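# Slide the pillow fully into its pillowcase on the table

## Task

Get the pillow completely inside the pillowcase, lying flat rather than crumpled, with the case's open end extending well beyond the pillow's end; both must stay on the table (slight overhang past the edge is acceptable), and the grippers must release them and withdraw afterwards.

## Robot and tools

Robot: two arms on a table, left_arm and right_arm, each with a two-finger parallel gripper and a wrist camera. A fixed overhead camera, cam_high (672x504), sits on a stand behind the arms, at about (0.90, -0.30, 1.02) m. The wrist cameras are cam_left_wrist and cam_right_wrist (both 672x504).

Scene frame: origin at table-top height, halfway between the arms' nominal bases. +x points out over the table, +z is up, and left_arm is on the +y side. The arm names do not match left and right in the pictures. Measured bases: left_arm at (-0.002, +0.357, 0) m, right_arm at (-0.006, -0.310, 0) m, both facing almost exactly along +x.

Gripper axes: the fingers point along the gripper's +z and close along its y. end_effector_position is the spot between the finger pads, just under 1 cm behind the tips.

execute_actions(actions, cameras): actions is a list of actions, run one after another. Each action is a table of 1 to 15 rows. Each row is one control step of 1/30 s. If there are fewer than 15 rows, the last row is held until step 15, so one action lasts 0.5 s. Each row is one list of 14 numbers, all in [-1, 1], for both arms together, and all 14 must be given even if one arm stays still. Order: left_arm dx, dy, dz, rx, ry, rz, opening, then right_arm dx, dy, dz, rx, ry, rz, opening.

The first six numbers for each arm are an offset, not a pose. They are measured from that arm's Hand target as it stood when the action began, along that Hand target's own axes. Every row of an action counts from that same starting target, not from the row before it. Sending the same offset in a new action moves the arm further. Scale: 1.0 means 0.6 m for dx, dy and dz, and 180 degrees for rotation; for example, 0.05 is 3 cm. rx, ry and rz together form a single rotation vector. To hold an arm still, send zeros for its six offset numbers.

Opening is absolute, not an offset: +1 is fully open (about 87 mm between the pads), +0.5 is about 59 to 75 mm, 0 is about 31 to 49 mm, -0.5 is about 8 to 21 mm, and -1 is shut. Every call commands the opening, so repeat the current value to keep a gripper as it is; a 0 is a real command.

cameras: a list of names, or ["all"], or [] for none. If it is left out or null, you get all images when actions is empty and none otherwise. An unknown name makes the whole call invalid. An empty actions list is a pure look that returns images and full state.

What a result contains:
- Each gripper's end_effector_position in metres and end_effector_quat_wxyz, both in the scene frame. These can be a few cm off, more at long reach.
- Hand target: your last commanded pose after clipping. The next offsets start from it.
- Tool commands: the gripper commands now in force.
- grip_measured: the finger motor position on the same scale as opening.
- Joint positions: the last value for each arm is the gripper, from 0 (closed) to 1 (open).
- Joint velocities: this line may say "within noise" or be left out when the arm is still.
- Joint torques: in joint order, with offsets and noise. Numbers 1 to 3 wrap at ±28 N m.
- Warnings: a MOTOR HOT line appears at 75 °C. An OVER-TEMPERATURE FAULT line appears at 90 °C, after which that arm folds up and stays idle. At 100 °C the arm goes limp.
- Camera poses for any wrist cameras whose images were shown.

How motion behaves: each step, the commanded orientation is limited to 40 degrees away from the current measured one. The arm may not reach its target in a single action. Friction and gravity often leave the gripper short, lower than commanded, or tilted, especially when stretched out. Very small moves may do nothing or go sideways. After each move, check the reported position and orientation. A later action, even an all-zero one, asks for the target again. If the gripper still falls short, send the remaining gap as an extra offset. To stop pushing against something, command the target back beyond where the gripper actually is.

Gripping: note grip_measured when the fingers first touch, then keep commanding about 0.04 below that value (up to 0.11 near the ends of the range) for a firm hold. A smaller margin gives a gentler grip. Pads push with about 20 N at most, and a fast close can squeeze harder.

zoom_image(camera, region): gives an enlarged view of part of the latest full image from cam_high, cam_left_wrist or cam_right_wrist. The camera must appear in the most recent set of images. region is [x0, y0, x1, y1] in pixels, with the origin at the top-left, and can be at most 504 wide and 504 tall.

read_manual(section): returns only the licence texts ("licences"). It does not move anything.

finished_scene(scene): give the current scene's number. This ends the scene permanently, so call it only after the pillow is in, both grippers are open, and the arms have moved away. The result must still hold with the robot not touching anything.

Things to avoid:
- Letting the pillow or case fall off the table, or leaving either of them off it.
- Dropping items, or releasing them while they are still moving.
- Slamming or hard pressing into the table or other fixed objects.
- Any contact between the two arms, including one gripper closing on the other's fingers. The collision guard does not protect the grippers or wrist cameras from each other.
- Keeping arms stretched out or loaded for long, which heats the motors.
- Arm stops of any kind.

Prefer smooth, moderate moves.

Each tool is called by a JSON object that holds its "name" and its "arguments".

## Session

Scene 1 done. Now scene 2.

{"name": "execute_actions", "arguments": {"actions": []}}

{"name": "zoom_image", "arguments": {"camera": "cam_high", "region": [120, 180, 420, 480]}}

Scene clock: 0.00 s.
left_arm: end_effector_position=(+0.3555, +0.4017, +0.0235) grip_measured=+1.000 end_effector_quat_wxyz=(+0.533, -0.100, +0.835, +0.096) | right_arm: end_effector_position=(+0.3826, -0.2877, +0.0606) grip_measured=+1.000 end_effector_quat_wxyz=(+0.599, -0.062, +0.797, +0.032)
Joint positions: left_arm=[-0.033 1.564 0.326 0.795 -0.267 -0.066 1] | right_arm=[0.009 1.561 0.358 0.918 -0.112 -0.057 1]
Joint velocities: within noise
Joint torques (N m): no reading
Heat: left arm: 30 °C; right arm: 34 °C.
Hand target: left_arm +0.3575, +0.4017, +0.0264; +0.537, -0.100, +0.832, +0.095 | right_arm +0.3877, -0.2876, +0.0710; +0.613, -0.062, +0.787, +0.031
Tool commands: left_gripper/opening=+1.0 right_gripper/opening=+1.0
camera_calibration:
cam_left_wrist: T_world_to_cam=[[0.26474, -0.96177, -0.07009, 0.29277], [-0.93066, -0.23578, -0.27979, 0.45525], [0.25256, 0.1393, -0.9575, 0.02291]] pos_world=[0.34039, 0.38573, 0.16983]
cam_right_wrist: T_world_to_cam=[[0.10955, -0.99385, 0.01598, -0.32839], [-0.8914, -0.10535, -0.4408, 0.36412], [0.43978, 0.03404, -0.89746, 0.04127]] pos_world=[0.3424, -0.28942, 0.20279]

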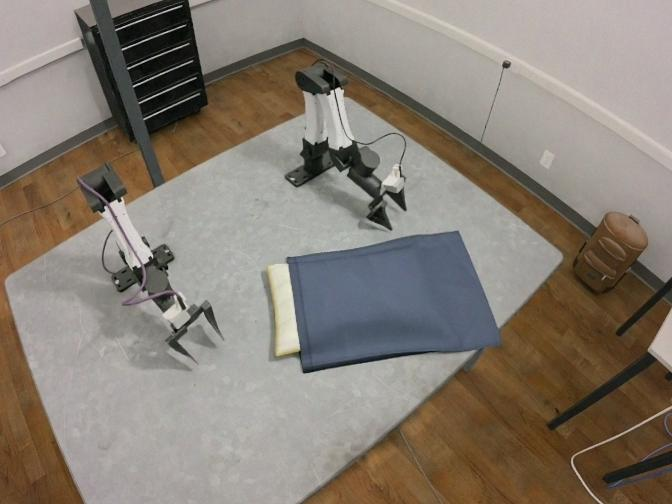

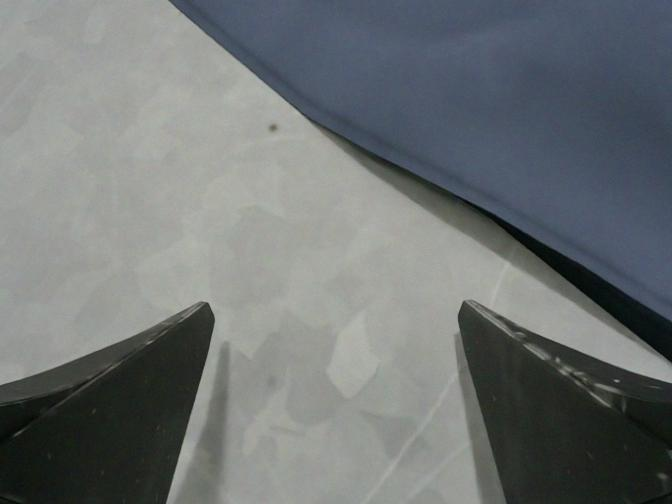

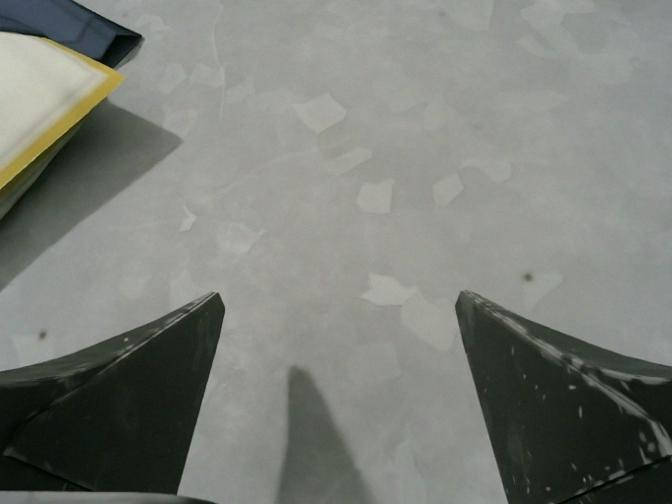

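Scaled by 1.680 from the camera's image (finer frame: 960x720).

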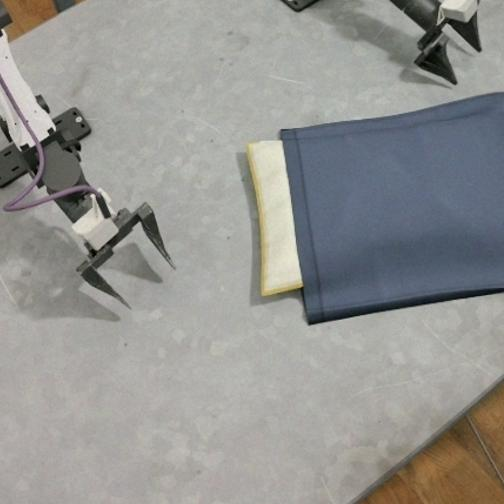

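{"name": "execute_actions", "arguments": {"actions": [[[-0.129,0.007,-0.057,0,0,0,0.6,-0.0969,-0.0027,-0.0246,0,0,0,0.6]],[[-0.129,0.007,-0.057,0,0,0,0.6,-0.0969,-0.0027,-0.0246,0,0,0,0.6]],[[0,0,0,0.043,0.0722,0.0486,0.6,0,0,0,-0.0076,0.0853,0.0007,0.6]],[[0,0,0,0.043,0.0722,0.0486,0.6,0,0,0,-0.0076,0.0853,0.0007,0.6]],[[0,0,0,0.043,0.0722,0.0486,0.6,-0.0333,0.0651,0.062,0,0,0,0.6]],[[0,0,0,0.043,0.0722,0.0486,0.6,-0.0333,0.0651,0.062,0,0,0,0.6]],[[-0.0285,-0.1009,0.0343,0,0,0,0.6,-0.0333,0.0651,0.062,0,0,0,0.6]],[[-0.0285,-0.1009,0.0343,0,0,0,0.6,-0.0333,0.0651,0.062,0,0,0,0.6]],[[-0.0285,-0.1009,0.0343,0,0,0,0.6,-0.0333,0.0651,0.062,0,0,0,0.6]],[[-0.0285,-0.1009,0.0343,0,0,0,0.6,0,0,0,0,0,0,0.6]],[[-0.0285,-0.1009,0.0343,0,0,0,0.6,0,0,0,0,0,0,0.6]]], "cameras": ["all"]}}

Scene clock: 44.77 s.
left_arm: end_effector_position=(+0.2942, +0.0891, +0.1122) grip_measured=+0.600 end_effector_quat_wxyz=(+0.084, +0.259, +0.962, -0.029) | right_arm: end_effector_position=(+0.5476, -0.0593, +0.1205) grip_measured=+0.600 end_effector_quat_wxyz=(+0.369, -0.090, +0.924, +0.034)
Joint positions: left_arm=[-0.762 2.062 1.896 -1.229 -0.023 -0.196 0.8] | right_arm=[0.463 2.444 2.394 -0.781 0.191 0.2 0.8]
Joint torques (N m): left_arm=[-0.17 -9.25 8.39 0.73 -0.03 0.02] | right_arm=[-0.27 -10.37 9.03 1.55 0.17 -0.04]
Heat: left arm: 32 °C; right arm: 37 °C.
Hand target: left_arm +0.2986, +0.0877, +0.1093; +0.083, +0.252, +0.964, -0.022 | right_arm +0.5528, -0.0600, +0.1299; +0.381, -0.081, +0.921, +0.034
Off the commanded pose: left_arm 0.005 m, 1 deg | right_arm 0.011 m, 2 deg.
cam_left_wrist: T_world_to_cam=[[-0.51783, -0.85547, 0.00526, 0.22681], [-0.66198, 0.40459, 0.63094, 0.11099], [-0.54188, 0.32324, -0.77581, 0.36374]] pos_world=[0.38802, 0.03155, 0.21097]
cam_right_wrist: T_world_to_cam=[[0.16394, -0.9864, 0.01164, -0.14932], [-0.9841, -0.16271, 0.07126, 0.5473], [-0.0684, -0.02314, -0.99739, 0.30156]] pos_world=[0.5837, -0.05126, 0.26351]

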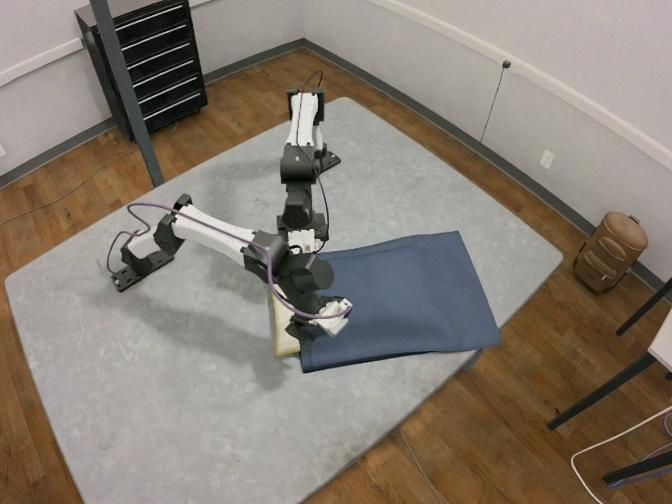

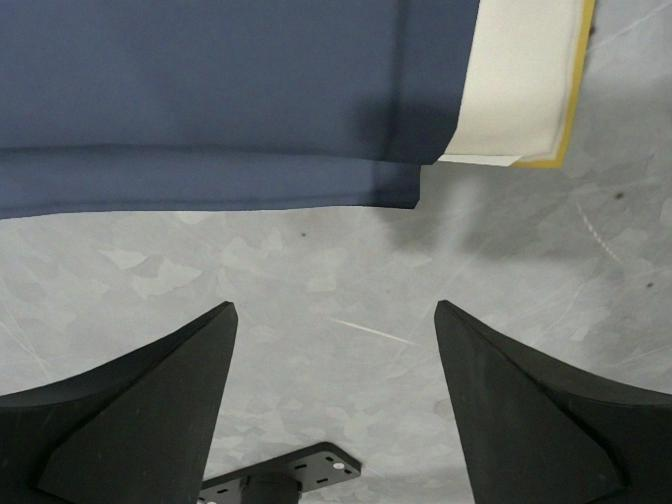

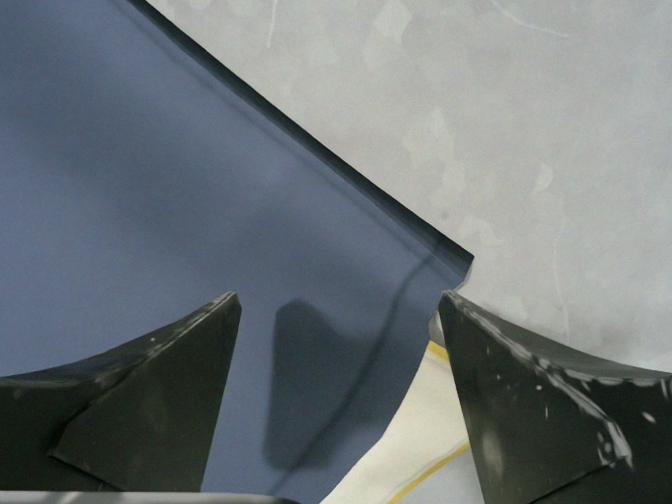

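{"name": "execute_actions", "arguments": {"actions": [[[0.0206,-0.0225,0.0634,0,0,0,0.6,0.0423,-0.0485,0.0578,0,0,0,0.6]],[[0.0206,-0.0225,0.0634,0,0,0,0.6,0.0423,-0.0485,0.0578,0,0,0,0.6]]], "cameras": ["cam_left_wrist","cam_right_wrist"]}}

Scene clock: 60.77 s.
left_arm: end_effector_position=(+0.2766, +0.0696, +0.0379) grip_measured=+0.600 end_effector_quat_wxyz=(+0.086, +0.256, +0.962, -0.029) | right_arm: end_effector_position=(+0.5711, -0.1188, +0.0324) grip_measured=+0.600 end_effector_quat_wxyz=(+0.364, -0.076, +0.928, +0.025)
Joint positions: left_arm=[-0.826 2.081 1.63 -0.941 -0.036 -0.266 0.8] | right_arm=[0.345 2.441 2.045 -0.438 0.135 0.135 0.8]
Joint torques (N m): left_arm=[-0.77 -10.29 5.6 0.93 -0.06 -0.03] | right_arm=[0.05 -12.14 5.75 1.77 -0.11 -0.2]
Heat: left arm: 34 °C; right arm: 40 °C.
Hand target: left_arm +0.2754, +0.0698, +0.0301; +0.083, +0.252, +0.964, -0.022 | right_arm +0.5758, -0.1150, +0.0451; +0.381, -0.081, +0.920, +0.034
Off the commanded pose: left_arm 0.008 m, 1 deg | right_arm 0.014 m, 2 deg.
cam_left_wrist: T_world_to_cam=[[-0.51174, -0.85912, 0.00612, 0.2], [-0.66667, 0.40158, 0.62793, 0.15563], [-0.54192, 0.31726, -0.77825, 0.30341]] pos_world=[0.37053, 0.01307, 0.13718]
cam_right_wrist: T_world_to_cam=[[0.1327, -0.99101, 0.01719, -0.19373], [-0.98779, -0.1308, 0.08467, 0.57252], [-0.08166, -0.02822, -0.99626, 0.22096]] pos_world=[0.60928, -0.11087, 0.17499]

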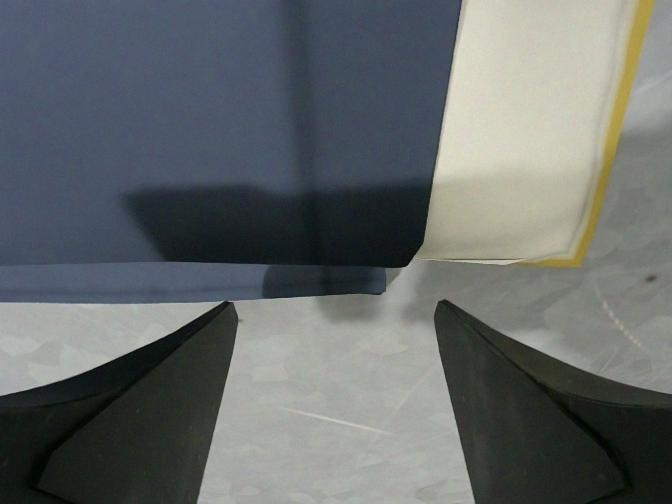

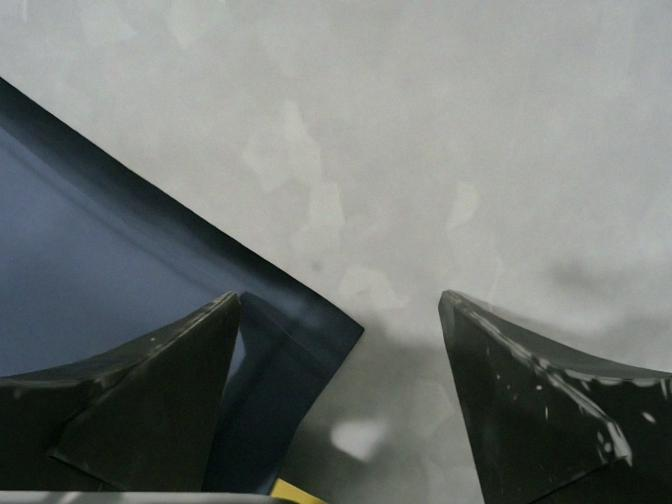

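{"name": "execute_actions", "arguments": {"actions": [[[0.0115,0,0.036,0,0,0,0.6,0.0365,0.0018,0.0225,0,0,0,0.6]],[[0.0115,0,0.036,0,0,0,0.6,0.0365,0.0018,0.0225,0,0,0,0.6]]], "cameras": ["cam_left_wrist","cam_right_wrist"]}}

Scene clock: 69.87 s.
left_arm: end_effector_position=(+0.2729, +0.0732, +0.0050) grip_measured=+0.600 end_effector_quat_wxyz=(+0.090, +0.255, +0.962, -0.025) | right_arm: end_effector_position=(+0.5866, -0.1152, +0.0308) grip_measured=+0.600 end_effector_quat_wxyz=(+0.432, -0.072, +0.898, +0.033)
Joint positions: left_arm=[-0.831 2.094 1.513 -0.809 -0.049 -0.272 0.8] | right_arm=[0.348 2.402 1.873 -0.155 0.154 0.121 0.8]
Joint torques (N m): left_arm=[-0.55 -8.42 3.67 1.32 0.05 0.02] | right_arm=[0.44 -8.72 3.41 1.16 -0.25 0]
Heat: left arm: 35 °C; right arm: 43 °C.
Hand target: left_arm +0.2699, +0.0727, -0.0149; +0.083, +0.252, +0.964, -0.022 | right_arm +0.5637, -0.1150, -0.0052; +0.381, -0.081, +0.921, +0.033
Off the commanded pose: left_arm 0.020 m, 1 deg | right_arm 0.043 m, 7 deg.
cam_left_wrist: T_world_to_cam=[[-0.50937, -0.86054, -0.00504, 0.2009], [-0.67498, 0.39589, 0.62264, 0.17518], [-0.5338, 0.32055, -0.7825, 0.27226]] pos_world=[0.36591, 0.01625, 0.10498]
cam_right_wrist: T_world_to_cam=[[0.12981, -0.99151, 0.00687, -0.19019], [-0.98937, -0.12998, -0.06523, 0.59405], [0.06557, 0.00167, -0.99785, 0.13775]] pos_world=[0.60339, -0.11159, 0.17752]

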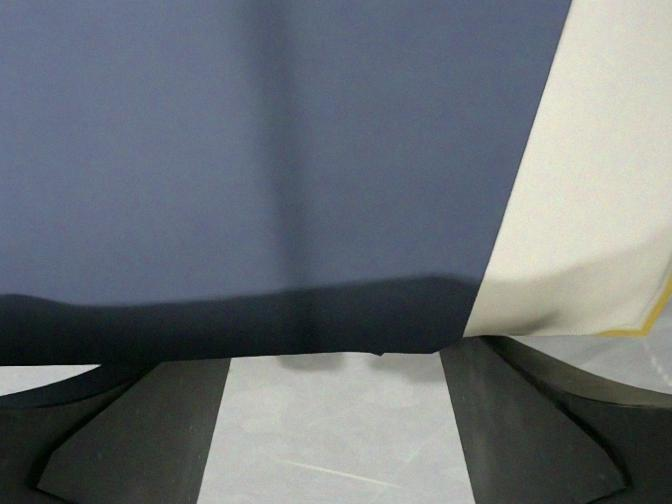

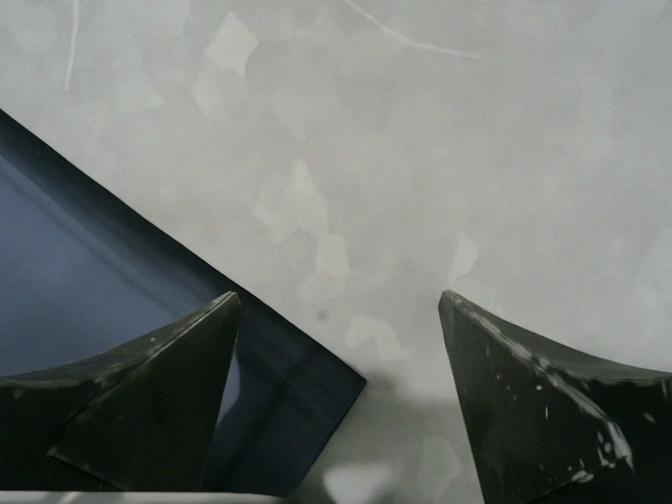

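{"name": "execute_actions", "arguments": {"actions": [[[0.005,0,-0.075,0,0,0,0.6,-0.05,0.0105,-0.08,0,0,0,0.6]],[[0,0,0,0,0,0,0.6,0,0,0,0,0,0,0.6]]], "cameras": ["cam_left_wrist","cam_right_wrist"]}}

Scene clock: 78.00 s.
left_arm: end_effector_position=(+0.2605, +0.0836, +0.0127) grip_measured=+0.600 end_effector_quat_wxyz=(+0.068, +0.255, +0.964, -0.012) | right_arm: end_effector_position=(+0.5563, -0.1154, +0.0316) grip_measured=+0.600 end_effector_quat_wxyz=(+0.379, -0.077, +0.922, +0.025)
Joint positions: left_arm=[-0.835 2.073 1.513 -0.882 -0.049 -0.278 0.8] | right_arm=[0.364 2.357 1.873 -0.319 0.154 0.139 0.8]
Joint torques (N m): left_arm=[-1.02 -14.74 7.13 0.54 0.08 0.01] | right_arm=[0.43 -13.59 6.11 1.28 -0.09 -0.05]
Heat: left arm: 35 °C; right arm: 45 °C.
Hand target: left_arm +0.2607, +0.0779, +0.0290; +0.083, +0.252, +0.964, -0.022 | right_arm +0.5501, -0.1110, +0.0502; +0.381, -0.081, +0.921, +0.033
Off the commanded pose: left_arm 0.017 m, 2 deg | right_arm 0.020 m, 1 deg.
cam_left_wrist: T_world_to_cam=[[-0.50785, -0.86127, -0.01751, 0.20341], [-0.65223, 0.37116, 0.66094, 0.15359], [-0.56275, 0.34708, -0.75023, 0.27316]] pos_world=[0.3572, 0.02337, 0.10698]
cam_right_wrist: T_world_to_cam=[[0.13484, -0.99066, 0.02016, -0.1896], [-0.98968, -0.13365, 0.05158, 0.56015], [-0.04841, -0.0269, -0.99847, 0.20079]] pos_world=[0.58965, -0.10756, 0.17541]

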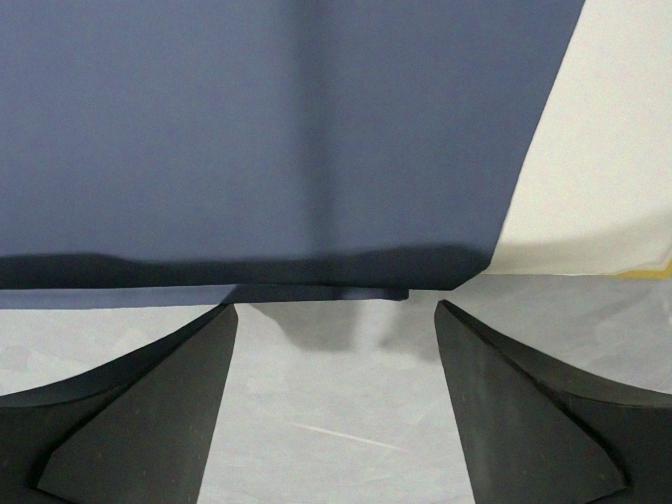

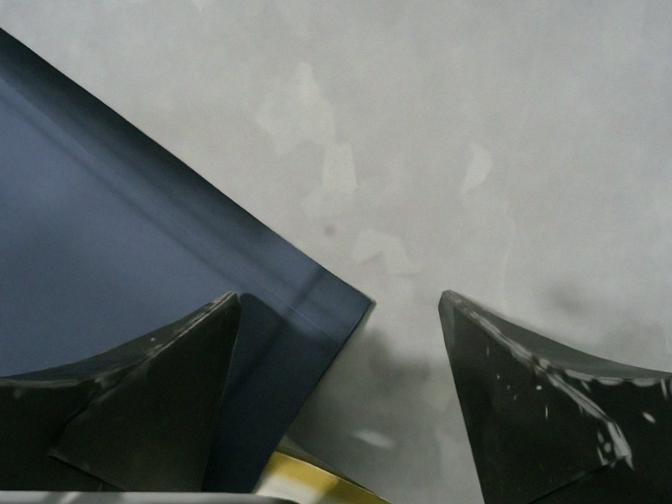

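{"name": "execute_actions", "arguments": {"actions": [[[-0.0144,0,-0.082,0,0,0,0.5,0.0643,0.006,0.018,0,0,0,0.6]],[[0,0,0,0.0109,0.0107,0.1267,0.4,0,0,0,0,0,0,0.6]],[[0,0,0,0.0109,0.0107,0.1267,0.4,0,0,0,0,0,0,0.6]],[[0,0,0,0.0109,0.0107,0.1267,0.4,0,0,0,0,0,0,0.6]],[[0,0,0,0.0109,0.0107,0.1267,0.4,0,0,0,0,0,0,0.6]],[[0.0043,0.0163,0.06,0,0,0,0.4,0,0,0,0,0,0,0.6]]], "cameras": ["cam_left_wrist","cam_right_wrist"]}}

Scene clock: 91.43 s.
left_arm: end_effector_position=(+0.2668, +0.0736, +0.0500) grip_measured=+0.400 end_effector_quat_wxyz=(+0.004, +0.869, +0.495, +0.002) | right_arm: end_effector_position=(+0.5480, -0.1156, +0.0298) grip_measured=+0.600 end_effector_quat_wxyz=(+0.411, -0.074, +0.908, +0.027)
Joint positions: left_arm=[-0.949 2.1 1.693 -1.156 -0.003 1.194 0.7] | right_arm=[0.375 2.286 1.696 -0.145 0.174 0.141 0.8]
Joint torques (N m): left_arm=[0.75 -9.81 5.76 0.5 0.19 0.29] | right_arm=[0.94 -10.07 3.79 1.24 -0.21 0.04]
Heat: left arm: 38 °C; right arm: 48 °C.
Hand target: left_arm +0.2705, +0.0752, +0.0429; +0.000, +0.869, +0.494, +0.000 | right_arm +0.5301, -0.1107, +0.0152; +0.381, -0.081, +0.921, +0.034
Off the commanded pose: left_arm 0.008 m, 1 deg | right_arm 0.024 m, 4 deg.
cam_left_wrist: T_world_to_cam=[[-0.85118, 0.52473, -0.01212, 0.18804], [0.3345, 0.5601, 0.75789, -0.14532], [0.40448, 0.64105, -0.65227, 0.02363]] pos_world=[0.19911, -0.03242, 0.12782]
cam_right_wrist: T_world_to_cam=[[0.12915, -0.99149, 0.01611, -0.18547], [-0.99141, -0.12944, -0.01866, 0.55558], [0.02059, -0.01356, -0.9997, 0.16226]] pos_world=[0.57142, -0.10977, 0.17557]

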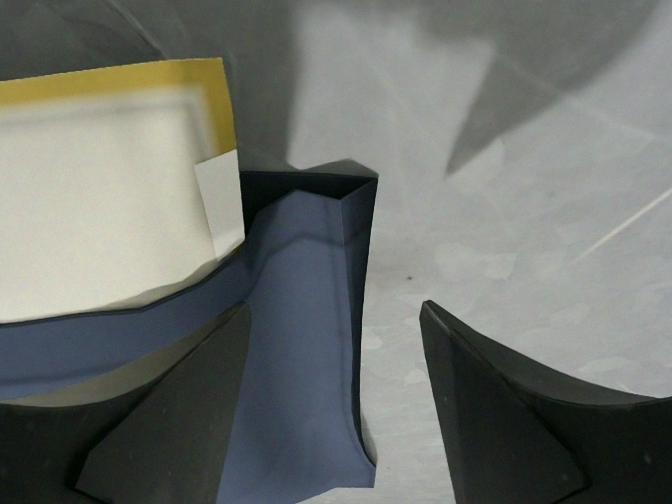

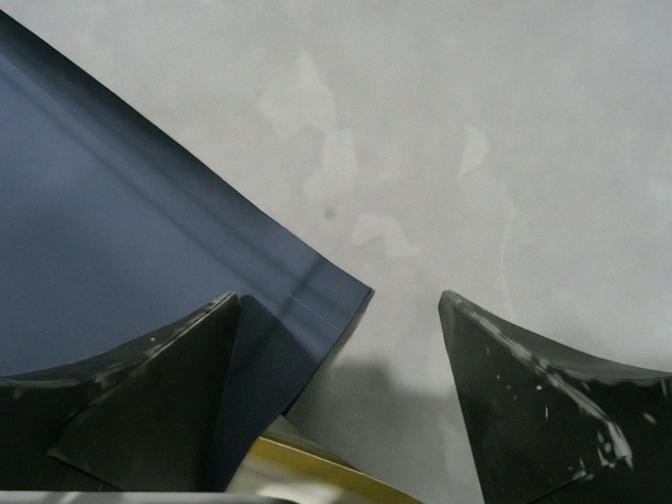

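{"name": "execute_actions", "arguments": {"actions": [[[0.02,0.0133,0.02,0,0,0,0.5,0.0235,0,0.005,0,0,0,0.6]],[[0,0,0.072,0,0,0,0.5,0,0,0,0,0,0,0.2]],[[0,0,0,0,0,0,0.5,0,0,0,0,0,0,-0.2]],[[0,0,0,0,0,0,0.5,0,0,0,0,0,0,-0.55]],[[0,0,0,0,0,0,0.5,0,0,0,0,0,0,-0.8]],[[0,0,0,0,0,0,0.5,0,0,0,0,0,0,-1]]], "cameras": ["cam_left_wrist","cam_right_wrist"]}}

Scene clock: 104.93 s.
left_arm: end_effector_position=(+0.2813, +0.0837, +0.0053) grip_measured=+0.500 end_effector_quat_wxyz=(+0.001, +0.867, +0.498, +0.007) | right_arm: end_effector_position=(+0.5461, -0.1051, +0.0302) grip_measured=-0.915 end_effector_quat_wxyz=(+0.430, -0.071, +0.899, +0.048)
Joint positions: left_arm=[-0.91 2.154 1.593 -1.006 -0.014 1.227 0.75] | right_arm=[0.387 2.266 1.631 -0.05 0.157 0.159 0.042]
Joint torques (N m): left_arm=[0.43 -8.62 4.7 0.84 0.3 0.29] | right_arm=[0.18 -9.11 3.6 0.92 -0.03 -0.15]
Heat: left arm: 37 °C; right arm: 48 °C.
Hand target: left_arm +0.2835, +0.0814, -0.0123; +0.000, +0.869, +0.494, +0.000 | right_arm +0.5224, -0.1121, +0.0032; +0.381, -0.081, +0.920, +0.034
Off the commanded pose: left_arm 0.018 m, 1 deg | right_arm 0.037 m, 7 deg.
cam_left_wrist: T_world_to_cam=[[-0.85456, 0.51923, -0.01111, 0.19593], [0.32691, 0.55441, 0.76535, -0.11932], [0.40355, 0.65041, -0.64352, -0.01849]] pos_world=[0.21391, -0.02356, 0.0816]
cam_right_wrist: T_world_to_cam=[[0.14139, -0.98973, -0.02107, -0.18019], [-0.98814, -0.13981, -0.06347, 0.55349], [0.05988, 0.0298, -0.99776, 0.14596]] pos_world=[0.56366, -0.1053, 0.17697]

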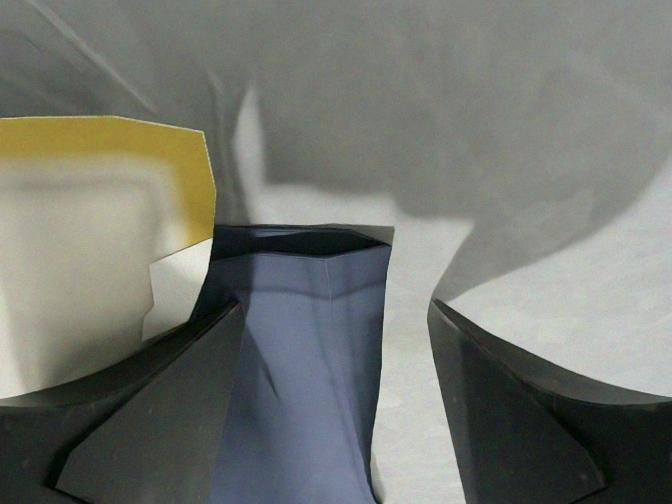

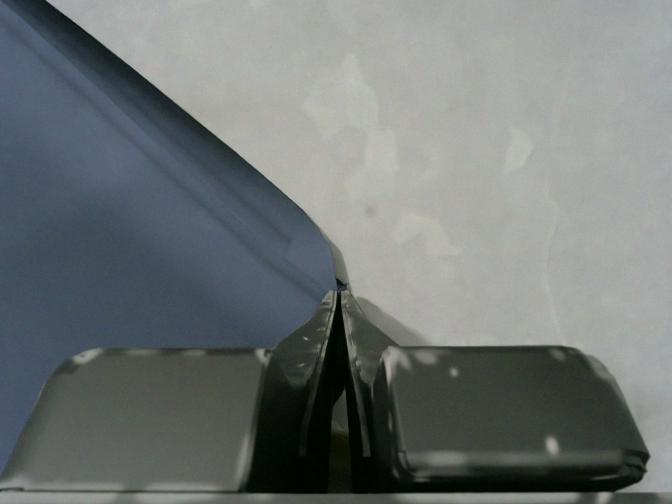

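{"name": "execute_actions", "arguments": {"actions": [[[0,0,0.01,0,0,0,0.3,0,0,0,0,0,0,-1]],[[0,0,0,0,0,0,0,0,0,0,0,0,0,-1]],[[0,0,0,0,0,0,-0.4,0,0,0,0,0,0,-1]],[[0,0,0,0,0,0,-0.75,0,0,0,0,0,0,-1]],[[0,0,0,0,0,0,-1,0,0,0,0,0,0,-1]]], "cameras": ["cam_left_wrist"]}}

Scene clock: 109.93 s.
left_arm: end_effector_position=(+0.2952, +0.0740, +0.0044) grip_measured=-0.846 end_effector_quat_wxyz=(+0.032, +0.868, +0.495, +0.022) | right_arm: end_effector_position=(+0.5461, -0.1051, +0.0302) grip_measured=-0.915 end_effector_quat_wxyz=(+0.430, -0.071, +0.899, +0.048)
Joint positions: left_arm=[-0.907 2.154 1.587 -0.933 -0.033 1.235 0.077] | right_arm=[0.387 2.266 1.631 -0.05 0.157 0.159 0.042]
Joint torques (N m): left_arm=[0.1 -7.88 4.37 0.42 0.47 0.18] | right_arm=[0.21 -9.17 3.74 0.92 -0.02 -0.16]
Heat: left arm: 37 °C; right arm: 49 °C.
Hand target: left_arm +0.2835, +0.0813, -0.0183; +0.000, +0.869, +0.494, +0.000 | right_arm +0.5224, -0.1121, +0.0032; +0.381, -0.081, +0.920, +0.034
Off the commanded pose: left_arm 0.027 m, 4 deg | right_arm 0.037 m, 7 deg.
cam_left_wrist: T_world_to_cam=[[-0.84933, 0.52172, -0.08031, 0.21134], [0.2857, 0.58227, 0.76114, -0.10764], [0.44386, 0.62351, -0.6436, -0.02825]] pos_world=[0.22279, -0.02997, 0.08072]

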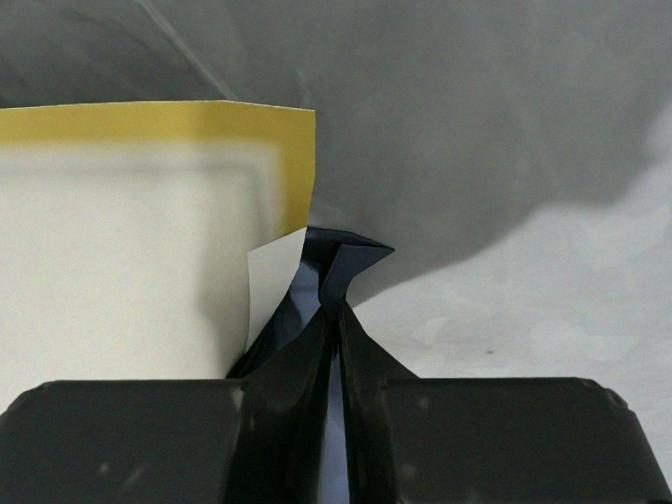

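{"name": "execute_actions", "arguments": {"actions": [[[-0.004,0,-0.1156,0,0,0,-1,-0.0644,-0.0023,-0.0825,0,0,0,-1]],[[-0.004,0,-0.1156,0,0,0,-1,-0.0644,-0.0023,-0.0825,0,0,0,-1]],[[-0.004,0,-0.1156,0,0,0,-1,-0.0644,-0.0023,-0.0825,0,0,0,-1]]], "cameras": ["all"]}}

Scene clock: 126.63 s.
left_arm: end_effector_position=(+0.2856, +0.0748, +0.1675) grip_measured=-0.878 end_effector_quat_wxyz=(+0.042, +0.870, +0.491, +0.015) | right_arm: end_effector_position=(+0.4939, -0.1223, +0.1653) grip_measured=-0.938 end_effector_quat_wxyz=(+0.353, -0.085, +0.931, +0.029)
Joint positions: left_arm=[-0.916 2.092 2.151 -1.541 -0.014 1.235 0.061] | right_arm=[0.391 2.098 2.012 -0.772 0.147 0.159 0.031]
Joint torques (N m): left_arm=[-1.14 -14.61 8.38 0.23 0.17 0.09] | right_arm=[0.08 -10.06 9.73 1.61 0.11 -0.12]
Heat: left arm: 38 °C; right arm: 52 °C.
Hand target: left_arm +0.2798, +0.0752, +0.1899; +0.000, +0.869, +0.494, +0.000 | right_arm +0.5005, -0.1202, +0.1901; +0.381, -0.081, +0.921, +0.034
Off the commanded pose: left_arm 0.023 m, 5 deg | right_arm 0.026 m, 3 deg.
joint sent to its limit (left arm) — joint 4 (wrist pitch), lower limit. The joint targets are off in orientation, not in position.
cam_left_wrist: T_world_to_cam=[[-0.84417, 0.52822, -0.09143, 0.21579], [0.29387, 0.59862, 0.74518, -0.23048], [0.44835, 0.60219, -0.66057, 0.08367]] pos_world=[0.21238, -0.0264, 0.24675]
cam_right_wrist: T_world_to_cam=[[0.1523, -0.98823, 0.0144, -0.19803], [-0.98296, -0.14994, 0.10634, 0.47628], [-0.10293, -0.03035, -0.99423, 0.35683]] pos_world=[0.53505, -0.11346, 0.30698]

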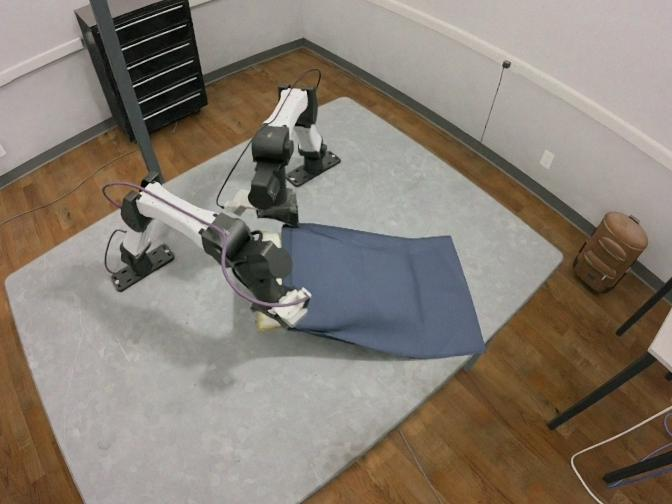

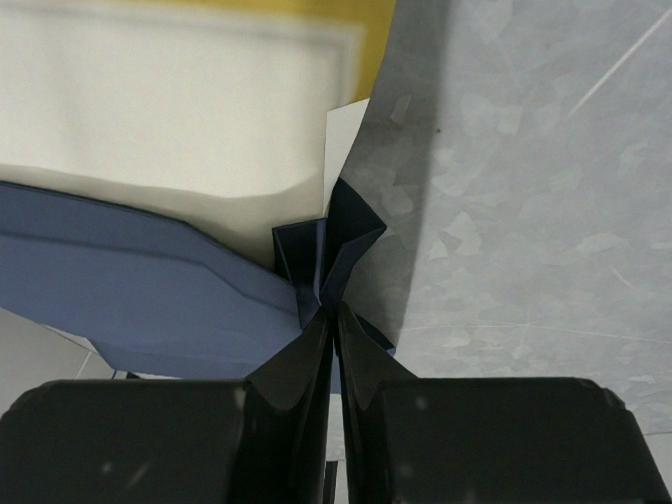

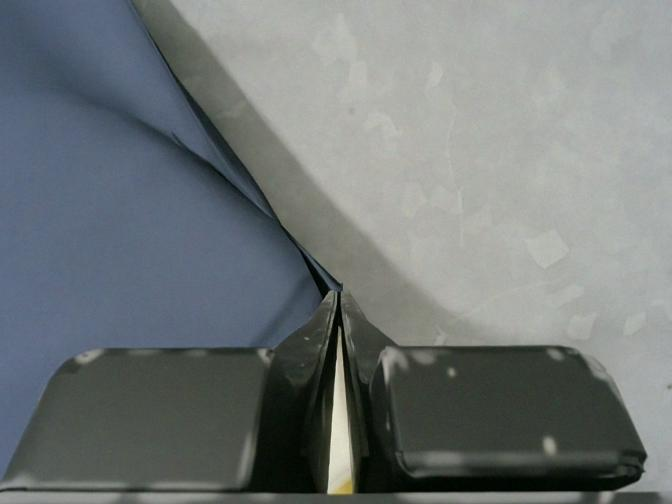

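{"name": "execute_actions", "arguments": {"actions": [[[0,0,0,-0.0469,-0.0547,-0.0811,-1,0,0,0,-0.0293,-0.0275,-0.0226,-1]],[[0,0,0,-0.0469,-0.0547,-0.0811,-1,0,0,0,-0.0293,-0.0275,-0.0226,-1]],[[0,0,0,-0.0469,-0.0547,-0.0811,-1,0,0,0,-0.0293,-0.0275,-0.0226,-1]],[[0,0,0,-0.0469,-0.0547,-0.0811,-1,0,0,0,0,0,0,-1]],[[0,0,0,-0.0469,-0.0547,-0.0811,-1,0,0,0,0,0,0,-1]],[[-0.0743,-0.016,-0.0463,0,0,0,-1,-0.0618,0.0017,-0.0679,0,0,0,-1]],[[-0.0743,-0.016,-0.0463,0,0,0,-1,-0.0618,0.0017,-0.0679,0,0,0,-1]],[[-0.0743,-0.016,-0.0463,0,0,0,-1,-0.0618,0.0017,-0.0679,0,0,0,-1]],[[-0.0743,-0.016,-0.0463,0,0,0,-1,-0.0618,0.0017,-0.0679,0,0,0,-1]]], "cameras": ["all"]}}

Scene clock: 137.87 s.
left_arm: end_effector_position=(+0.2487, +0.0530, +0.3884) grip_measured=-0.881 end_effector_quat_wxyz=(+0.458, +0.306, +0.819, -0.163) | right_arm: end_effector_position=(+0.4386, -0.1497, +0.3825) grip_measured=-0.938 end_effector_quat_wxyz=(+0.468, -0.218, +0.847, +0.128)
Joint positions: left_arm=[-1.006 1.609 2.158 -1.12 -0.23 -0.129 0.059] | right_arm=[0.278 1.988 2.637 -1.22 -0.199 -0.112 0.031]
Joint torques (N m): left_arm=[-0.94 -5.74 8.1 2.09 -0.12 0] | right_arm=[-0.49 -7.25 7.25 2.11 -0.26 -0.17]
Heat: left arm: 40 °C; right arm: 52 °C.
Hand target: left_arm +0.2497, +0.0500, +0.3997; +0.470, +0.295, +0.814, -0.169 | right_arm +0.4407, -0.1501, +0.4002; +0.483, -0.224, +0.837, +0.129
Off the commanded pose: left_arm 0.012 m, 2 deg | right_arm 0.018 m, 2 deg.
cam_left_wrist: T_world_to_cam=[[-0.65377, -0.75608, -0.0305, 0.21339], [-0.74417, 0.64973, -0.15511, 0.23392], [0.13709, -0.07871, -0.98743, 0.49967]] pos_world=[0.24509, 0.04868, 0.53618]
cam_right_wrist: T_world_to_cam=[[0.46411, -0.88571, -0.01103, -0.33161], [-0.87219, -0.45479, -0.18017, 0.41007], [0.15456, 0.09324, -0.98357, 0.46779]] pos_world=[0.43926, -0.15083, 0.53033]

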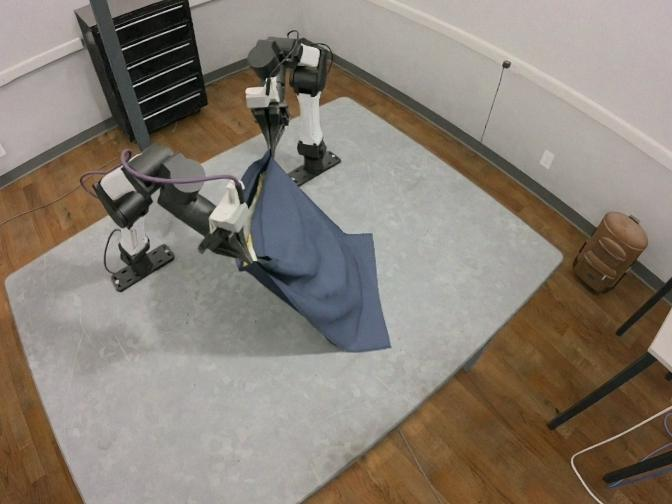

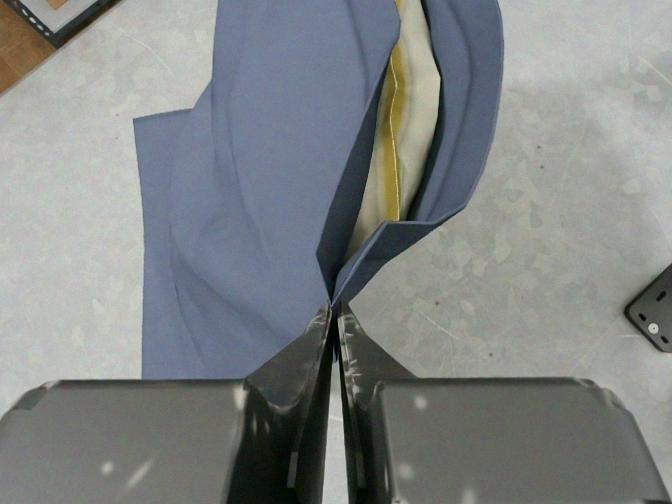

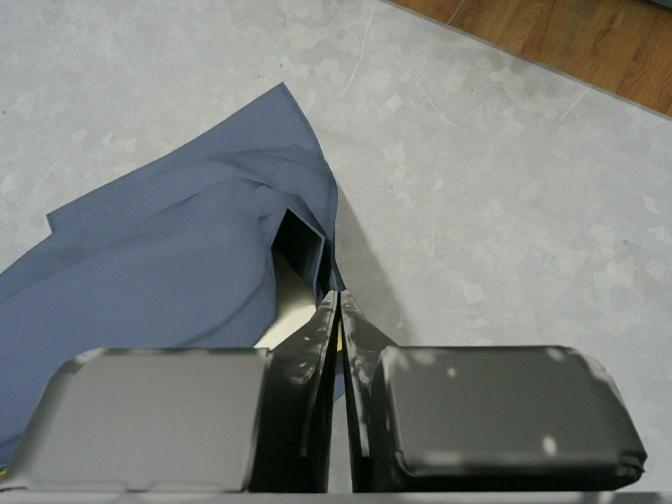

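{"name": "execute_actions", "arguments": {"actions": [[[0,0,0,0,-0.0903,0,-1,0,0,0,-0.096,0,-0.0556,-1]],[[0,0,0,0,-0.0903,0,-1,0,0,0,0,-0.0903,0,-1]],[[0,0,0,0,-0.0903,0,-1,0,0,0,0,-0.0903,0,-1]],[[0,0,0,0,-0.0903,0,-1,0,0,0,0,-0.0903,0,-1]],[[0,0,0,0,0,0,-1,0,0,0,0,-0.0903,0,-1]],[[-0.0767,0.0115,0.0068,0,0,0,-1,-0.0792,0.0511,0.0032,0,0,0,-1]],[[-0.0767,0.0115,0.0068,0,0,0,-1,-0.0792,0.0511,0.0032,0,0,0,-1]],[[-0.0767,0.0115,0.0068,0,0,0,-1,-0.0792,0.0511,0.0032,0,0,0,-1]]], "cameras": ["all"]}}

Scene clock: 153.00 s.
left_arm: end_effector_position=(+0.2172, +0.1025, +0.4942) grip_measured=-0.885 end_effector_quat_wxyz=(+0.821, +0.172, +0.461, -0.290) | right_arm: end_effector_position=(+0.3309, -0.1473, +0.4938) grip_measured=-0.938 end_effector_quat_wxyz=(+0.783, -0.192, +0.450, +0.384)
Joint positions: left_arm=[-1.067 0.943 0.994 0.517 -0.285 0.194 0.057] | right_arm=[0.134 1.186 1.077 0.791 -0.598 0.481 0.031]
Joint torques (N m): left_arm=[-0.75 -1.83 9.8 1.83 0.26 0.2] | right_arm=[0.5 -3.4 9.7 1.55 0.34 -0.24]
Heat: left arm: 36 °C; right arm: 49 °C.
Hand target: left_arm +0.2096, +0.1100, +0.5200; +0.834, +0.157, +0.434, -0.301 | right_arm +0.3207, -0.1497, +0.5203; +0.804, -0.195, +0.419, +0.374
Off the commanded pose: left_arm 0.028 m, 4 deg | right_arm 0.028 m, 4 deg.
cam_left_wrist: T_world_to_cam=[[-0.62493, -0.7802, -0.02756, 0.22822], [-0.22743, 0.21571, -0.9496, 0.51964], [0.74682, -0.58717, -0.31224, 0.19835]] pos_world=[0.11267, 0.18243, 0.56167]
cam_right_wrist: T_world_to_cam=[[0.76434, -0.64107, -0.06931, -0.31276], [-0.23081, -0.17164, -0.95774, 0.55067], [0.60208, 0.74804, -0.27916, 0.19411]] pos_world=[0.24929, -0.25118, 0.55991]

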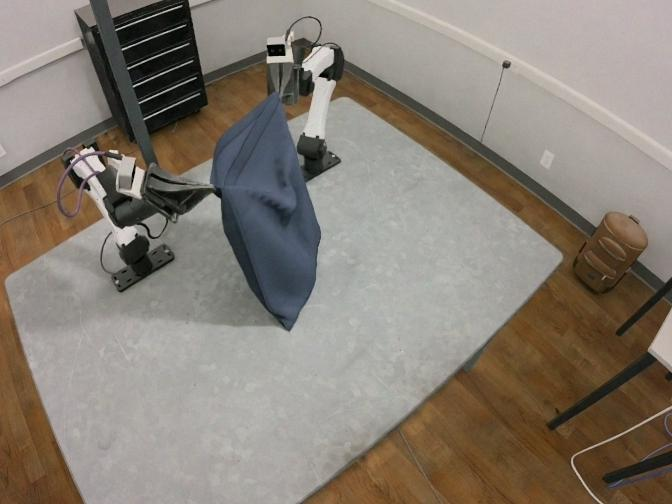

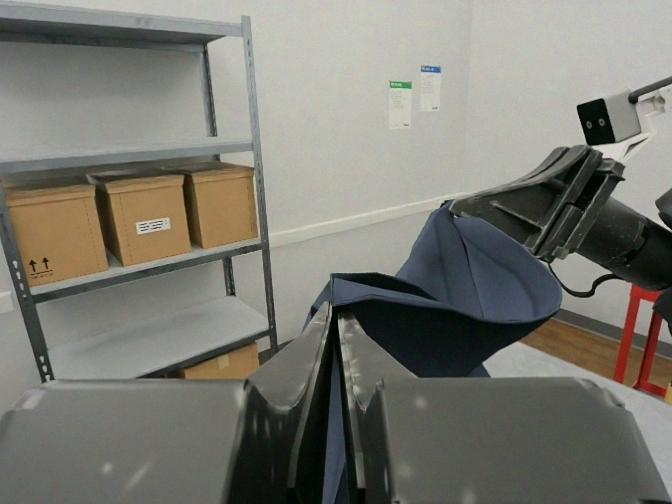

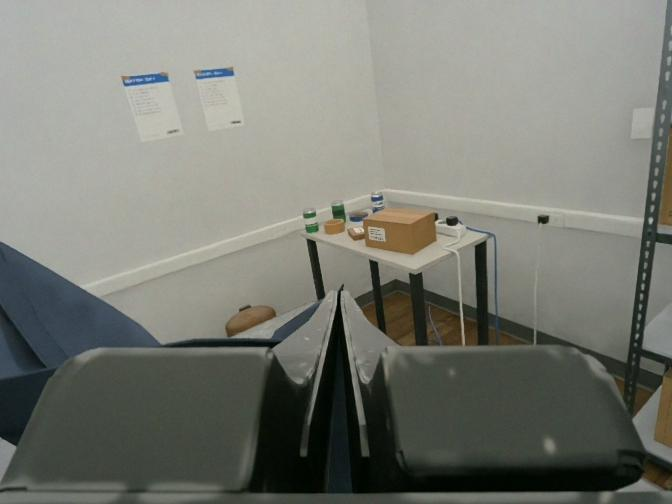

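{"name": "execute_actions", "arguments": {"actions": [[[0,0,0,0,-0.0833,0,-1,0,0,0,0,-0.0833,0,-1]],[[0,0,0,0,-0.0833,0,-1,0,0,0,0,-0.0833,0,-1]],[[-0.0589,-0.0013,0.0093,0,0,0,-1,-0.0576,0.0831,0.0099,0,0,0,-1]],[[-0.0589,-0.0013,0.0093,0,0,0,-1,-0.0576,0.0831,0.0099,0,0,0,-1]],[[-0.0589,-0.0013,0.0093,0,0,0,-1,-0.0576,0.0831,0.0099,0,0,0,-1]]], "cameras": ["cam_high"]}}

{"name": "zoom_image", "arguments": {"camera": "cam_high", "region": [100, 0, 400, 320]}}

Scene clock: 161.00 s.
left_arm: end_effector_position=(+0.1491, +0.1499, +0.5595) grip_measured=-0.885 end_effector_quat_wxyz=(+0.911, +0.097, +0.232, -0.327) | right_arm: end_effector_position=(+0.1630, -0.1039, +0.5571) grip_measured=-0.938 end_effector_quat_wxyz=(+0.874, -0.114, +0.233, +0.412)
Joint positions: left_arm=[-1.165 0.905 0.822 1.178 -0.185 0.393 0.057] | right_arm=[0.877 0.903 0.828 1.121 -0.006 -0.003 0.031]
Joint torques (N m): left_arm=[-0.7 -0.75 9.31 0.92 0.23 0.28] | right_arm=[0.42 -0.87 8.91 1.18 0.07 -0.23]
Heat: left arm: 36 °C; right arm: 46 °C.
Hand target: left_arm +0.1396, +0.1649, +0.5798; +0.918, +0.074, +0.203, -0.331 | right_arm +0.1507, -0.1194, +0.5802; +0.885, -0.092, +0.197, +0.412
Off the commanded pose: left_arm 0.027 m, 4 deg | right_arm 0.030 m, 5 deg.

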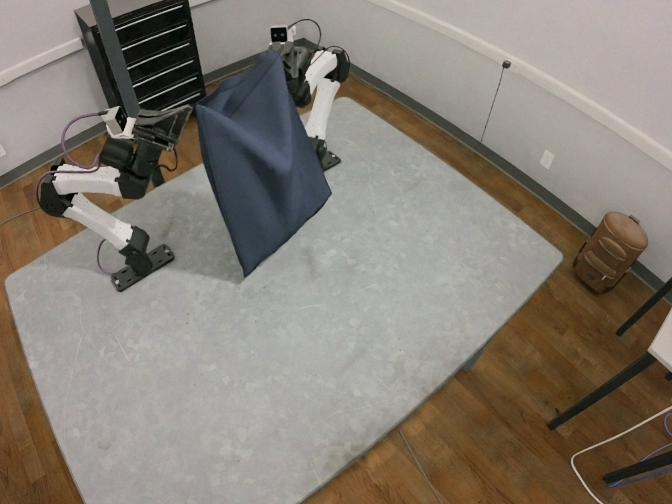

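Scaled by 1.575 from the camera's image (finer frame: 960x720).

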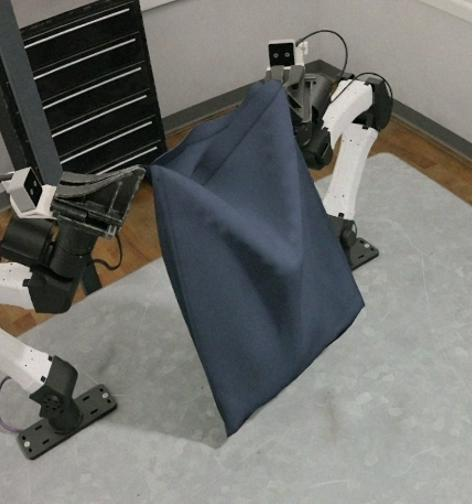

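{"name": "execute_actions", "arguments": {"actions": [[[0,0,0,0,0,0,-1,0,0,0,0,0,0,-1]]], "cameras": ["cam_high"]}}

Scene clock: 165.30 s.
left_arm: end_effector_position=(+0.1492, +0.1499, +0.5595) grip_measured=-0.885 end_effector_quat_wxyz=(+0.911, +0.097, +0.232, -0.327) | right_arm: end_effector_position=(+0.1626, -0.1035, +0.5571) grip_measured=-0.938 end_effector_quat_wxyz=(+0.874, -0.114, +0.233, +0.410)
Joint positions: left_arm=[-1.165 0.905 0.822 1.178 -0.185 0.393 0.057] | right_arm=[0.883 0.903 0.828 1.121 -0.002 -0.01 0.031]
Joint torques (N m): left_arm=[-0.92 -0.87 9.09 0.95 0.21 0.25] | right_arm=[0.49 -0.77 8.68 1.22 0.08 -0.21]
Heat: left arm: 37 °C; right arm: 45 °C.
Hand target: left_arm +0.1396, +0.1649, +0.5799; +0.918, +0.074, +0.203, -0.331 | right_arm +0.1507, -0.1194, +0.5802; +0.885, -0.092, +0.197, +0.412
Off the commanded pose: left_arm 0.027 m, 4 deg | right_arm 0.030 m, 5 deg.

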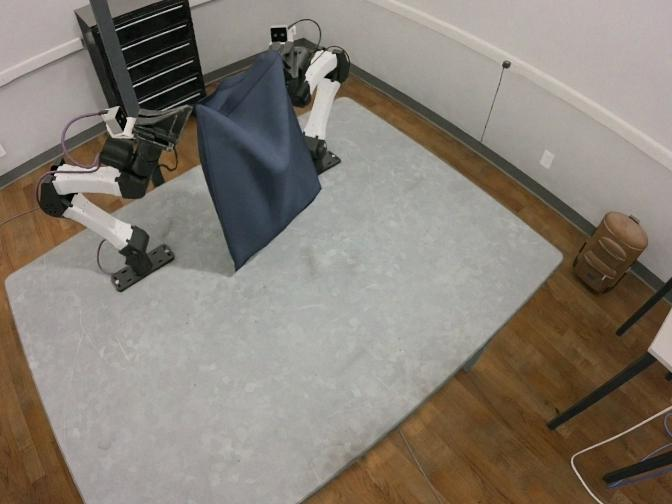

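{"name": "execute_actions", "arguments": {"actions": [[[0.0282,0,-0.0604,-0.0235,0,0.0503,-1,0.0282,0,-0.0604,0.0294,0,-0.063,-1]],[[0.0282,0,-0.0604,-0.0235,0,0.0503,-1,0.0282,0,-0.0604,0.0294,0,-0.063,-1]]], "cameras": ["cam_high"]}}

Scene clock: 177.00 s.
left_arm: end_effector_position=(+0.1445, +0.1587, +0.4959) grip_measured=-0.885 end_effector_quat_wxyz=(+0.949, +0.091, +0.245, -0.178) | right_arm: end_effector_position=(+0.1561, -0.1083, +0.4894) grip_measured=-0.938 end_effector_quat_wxyz=(+0.942, -0.089, +0.243, +0.214)
Joint positions: left_arm=[-1.351 0.95 0.585 1.54 -0.36 0.87 0.057] | right_arm=[1.188 0.961 0.567 1.525 0.294 -0.68 0.031]
Joint torques (N m): left_arm=[-0.91 -1.03 6 0.79 0.33 0.32] | right_arm=[0.4 -0.57 6.35 1.1 -0.12 -0.26]
Heat: left arm: 37 °C; right arm: 43 °C.
Hand target: left_arm +0.1397, +0.1650, +0.4999; +0.962, +0.038, +0.213, -0.167 | right_arm +0.1507, -0.1195, +0.5002; +0.953, -0.047, +0.212, +0.210
Off the commanded pose: left_arm 0.009 m, 7 deg | right_arm 0.017 m, 6 deg.
joint sent to its limit (left arm) — joint 4 (wrist pitch), upper limit. The joint targets are off in orientation, not in position.
joint sent to its limit (right arm) — joint 4 (wrist pitch), upper limit. The joint targets are off in orientation, not in position.

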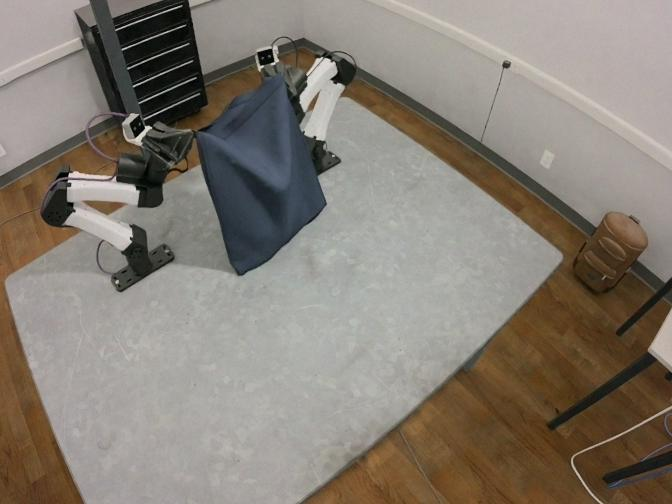

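{"name": "execute_actions", "arguments": {"actions": [[[0.0965,0.0297,-0.0102,0,0.0444,0,-1,0.0937,-0.0373,-0.0115,0,0.0444,0,-1]],[[0.1063,0.0335,0.0093,0,0.0444,0,-1,0.1033,-0.0423,0.0073,0,0.0444,0,-1]],[[0.1095,0.0335,0.0178,0,0.0444,0,-1,0.1068,-0.0423,0.0155,0,0.0444,0,-1]],[[0.1185,0.0335,0.022,0,0.0444,0,-1,0.1162,-0.0423,0.0193,0,0.0444,0,-1]]], "cameras": ["cam_high"]}}

Scene clock: 190.60 s.
left_arm: end_effector_position=(+0.3706, +0.1655, +0.3471) grip_measured=-0.885 end_effector_quat_wxyz=(+0.859, +0.087, +0.484, -0.141) | right_arm: end_effector_position=(+0.3847, -0.1197, +0.3364) grip_measured=-0.938 end_effector_quat_wxyz=(+0.843, -0.110, +0.495, +0.180)
Joint positions: left_arm=[-0.606 1.358 0.63 1.283 -0.195 0.134 0.057] | right_arm=[0.467 1.401 0.655 1.253 0.038 -0.028 0.031]
Joint torques (N m): left_arm=[0.53 -4.1 9.03 1.65 0.28 0.01] | right_arm=[-0.47 -3.73 8.94 1.96 -0.19 -0.01]
Heat: left arm: 36 °C; right arm: 40 °C.
Hand target: left_arm +0.3729, +0.1645, +0.3600; +0.866, +0.082, +0.470, -0.150 | right_arm +0.3838, -0.1199, +0.3600; +0.858, -0.103, +0.466, +0.189
Off the commanded pose: left_arm 0.013 m, 2 deg | right_arm 0.024 m, 4 deg.

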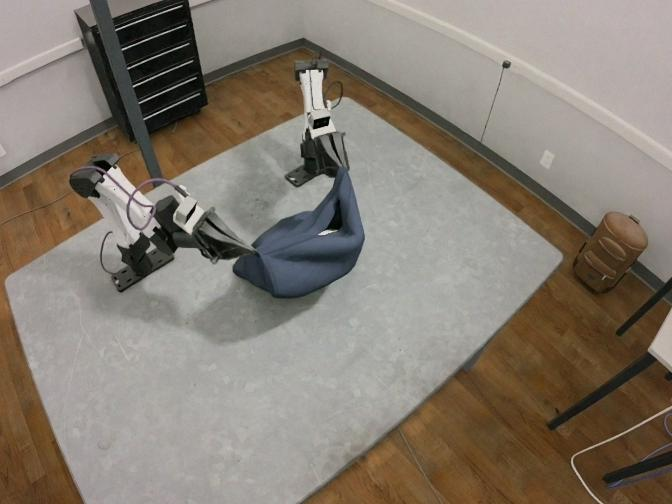

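{"name": "execute_actions", "arguments": {"actions": [[[0.0793,0.0335,0.0608,0,0.0444,0,-1,0.0773,-0.0423,0.0578,0,0.0444,0,-1]],[[0.07,0.0335,0.0712,0,0.0444,0,-1,0.0685,-0.0423,0.068,0,0.0444,0,-1]],[[0.0753,0.0335,0.0753,0,0.0444,0,-1,0.0743,-0.0423,0.072,0,0.0444,0,-1]]], "cameras": ["cam_high"]}}

Scene clock: 196.40 s.
left_arm: end_effector_position=(+0.5466, +0.1646, +0.2748) grip_measured=-0.885 end_effector_quat_wxyz=(+0.737, +0.117, +0.654, -0.123) | right_arm: end_effector_position=(+0.5582, -0.1196, +0.2624) grip_measured=-0.938 end_effector_quat_wxyz=(+0.720, -0.141, +0.660, +0.163)
Joint positions: left_arm=[-0.373 1.839 1.272 0.684 0.006 0.01 0.057] | right_arm=[0.274 1.902 1.332 0.66 -0.154 0.026 0.031]
Joint torques (N m): left_arm=[0.32 -9.28 10.18 2.26 0.17 0.02] | right_arm=[-0.5 -7.97 10.09 2.31 -0.08 -0.14]
Heat: left arm: 36 °C; right arm: 41 °C.
Hand target: left_arm +0.5527, +0.1640, +0.2902; +0.750, +0.112, +0.639, -0.130 | right_arm +0.5637, -0.1203, +0.2902; +0.743, -0.140, +0.634, +0.164
Off the commanded pose: left_arm 0.017 m, 2 deg | right_arm 0.028 m, 4 deg.

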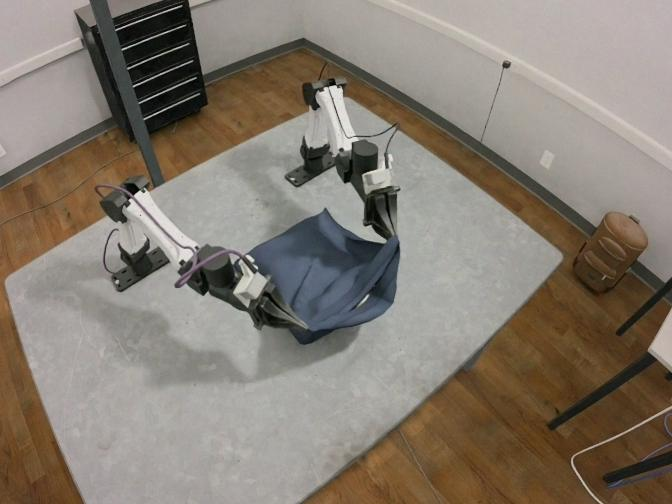

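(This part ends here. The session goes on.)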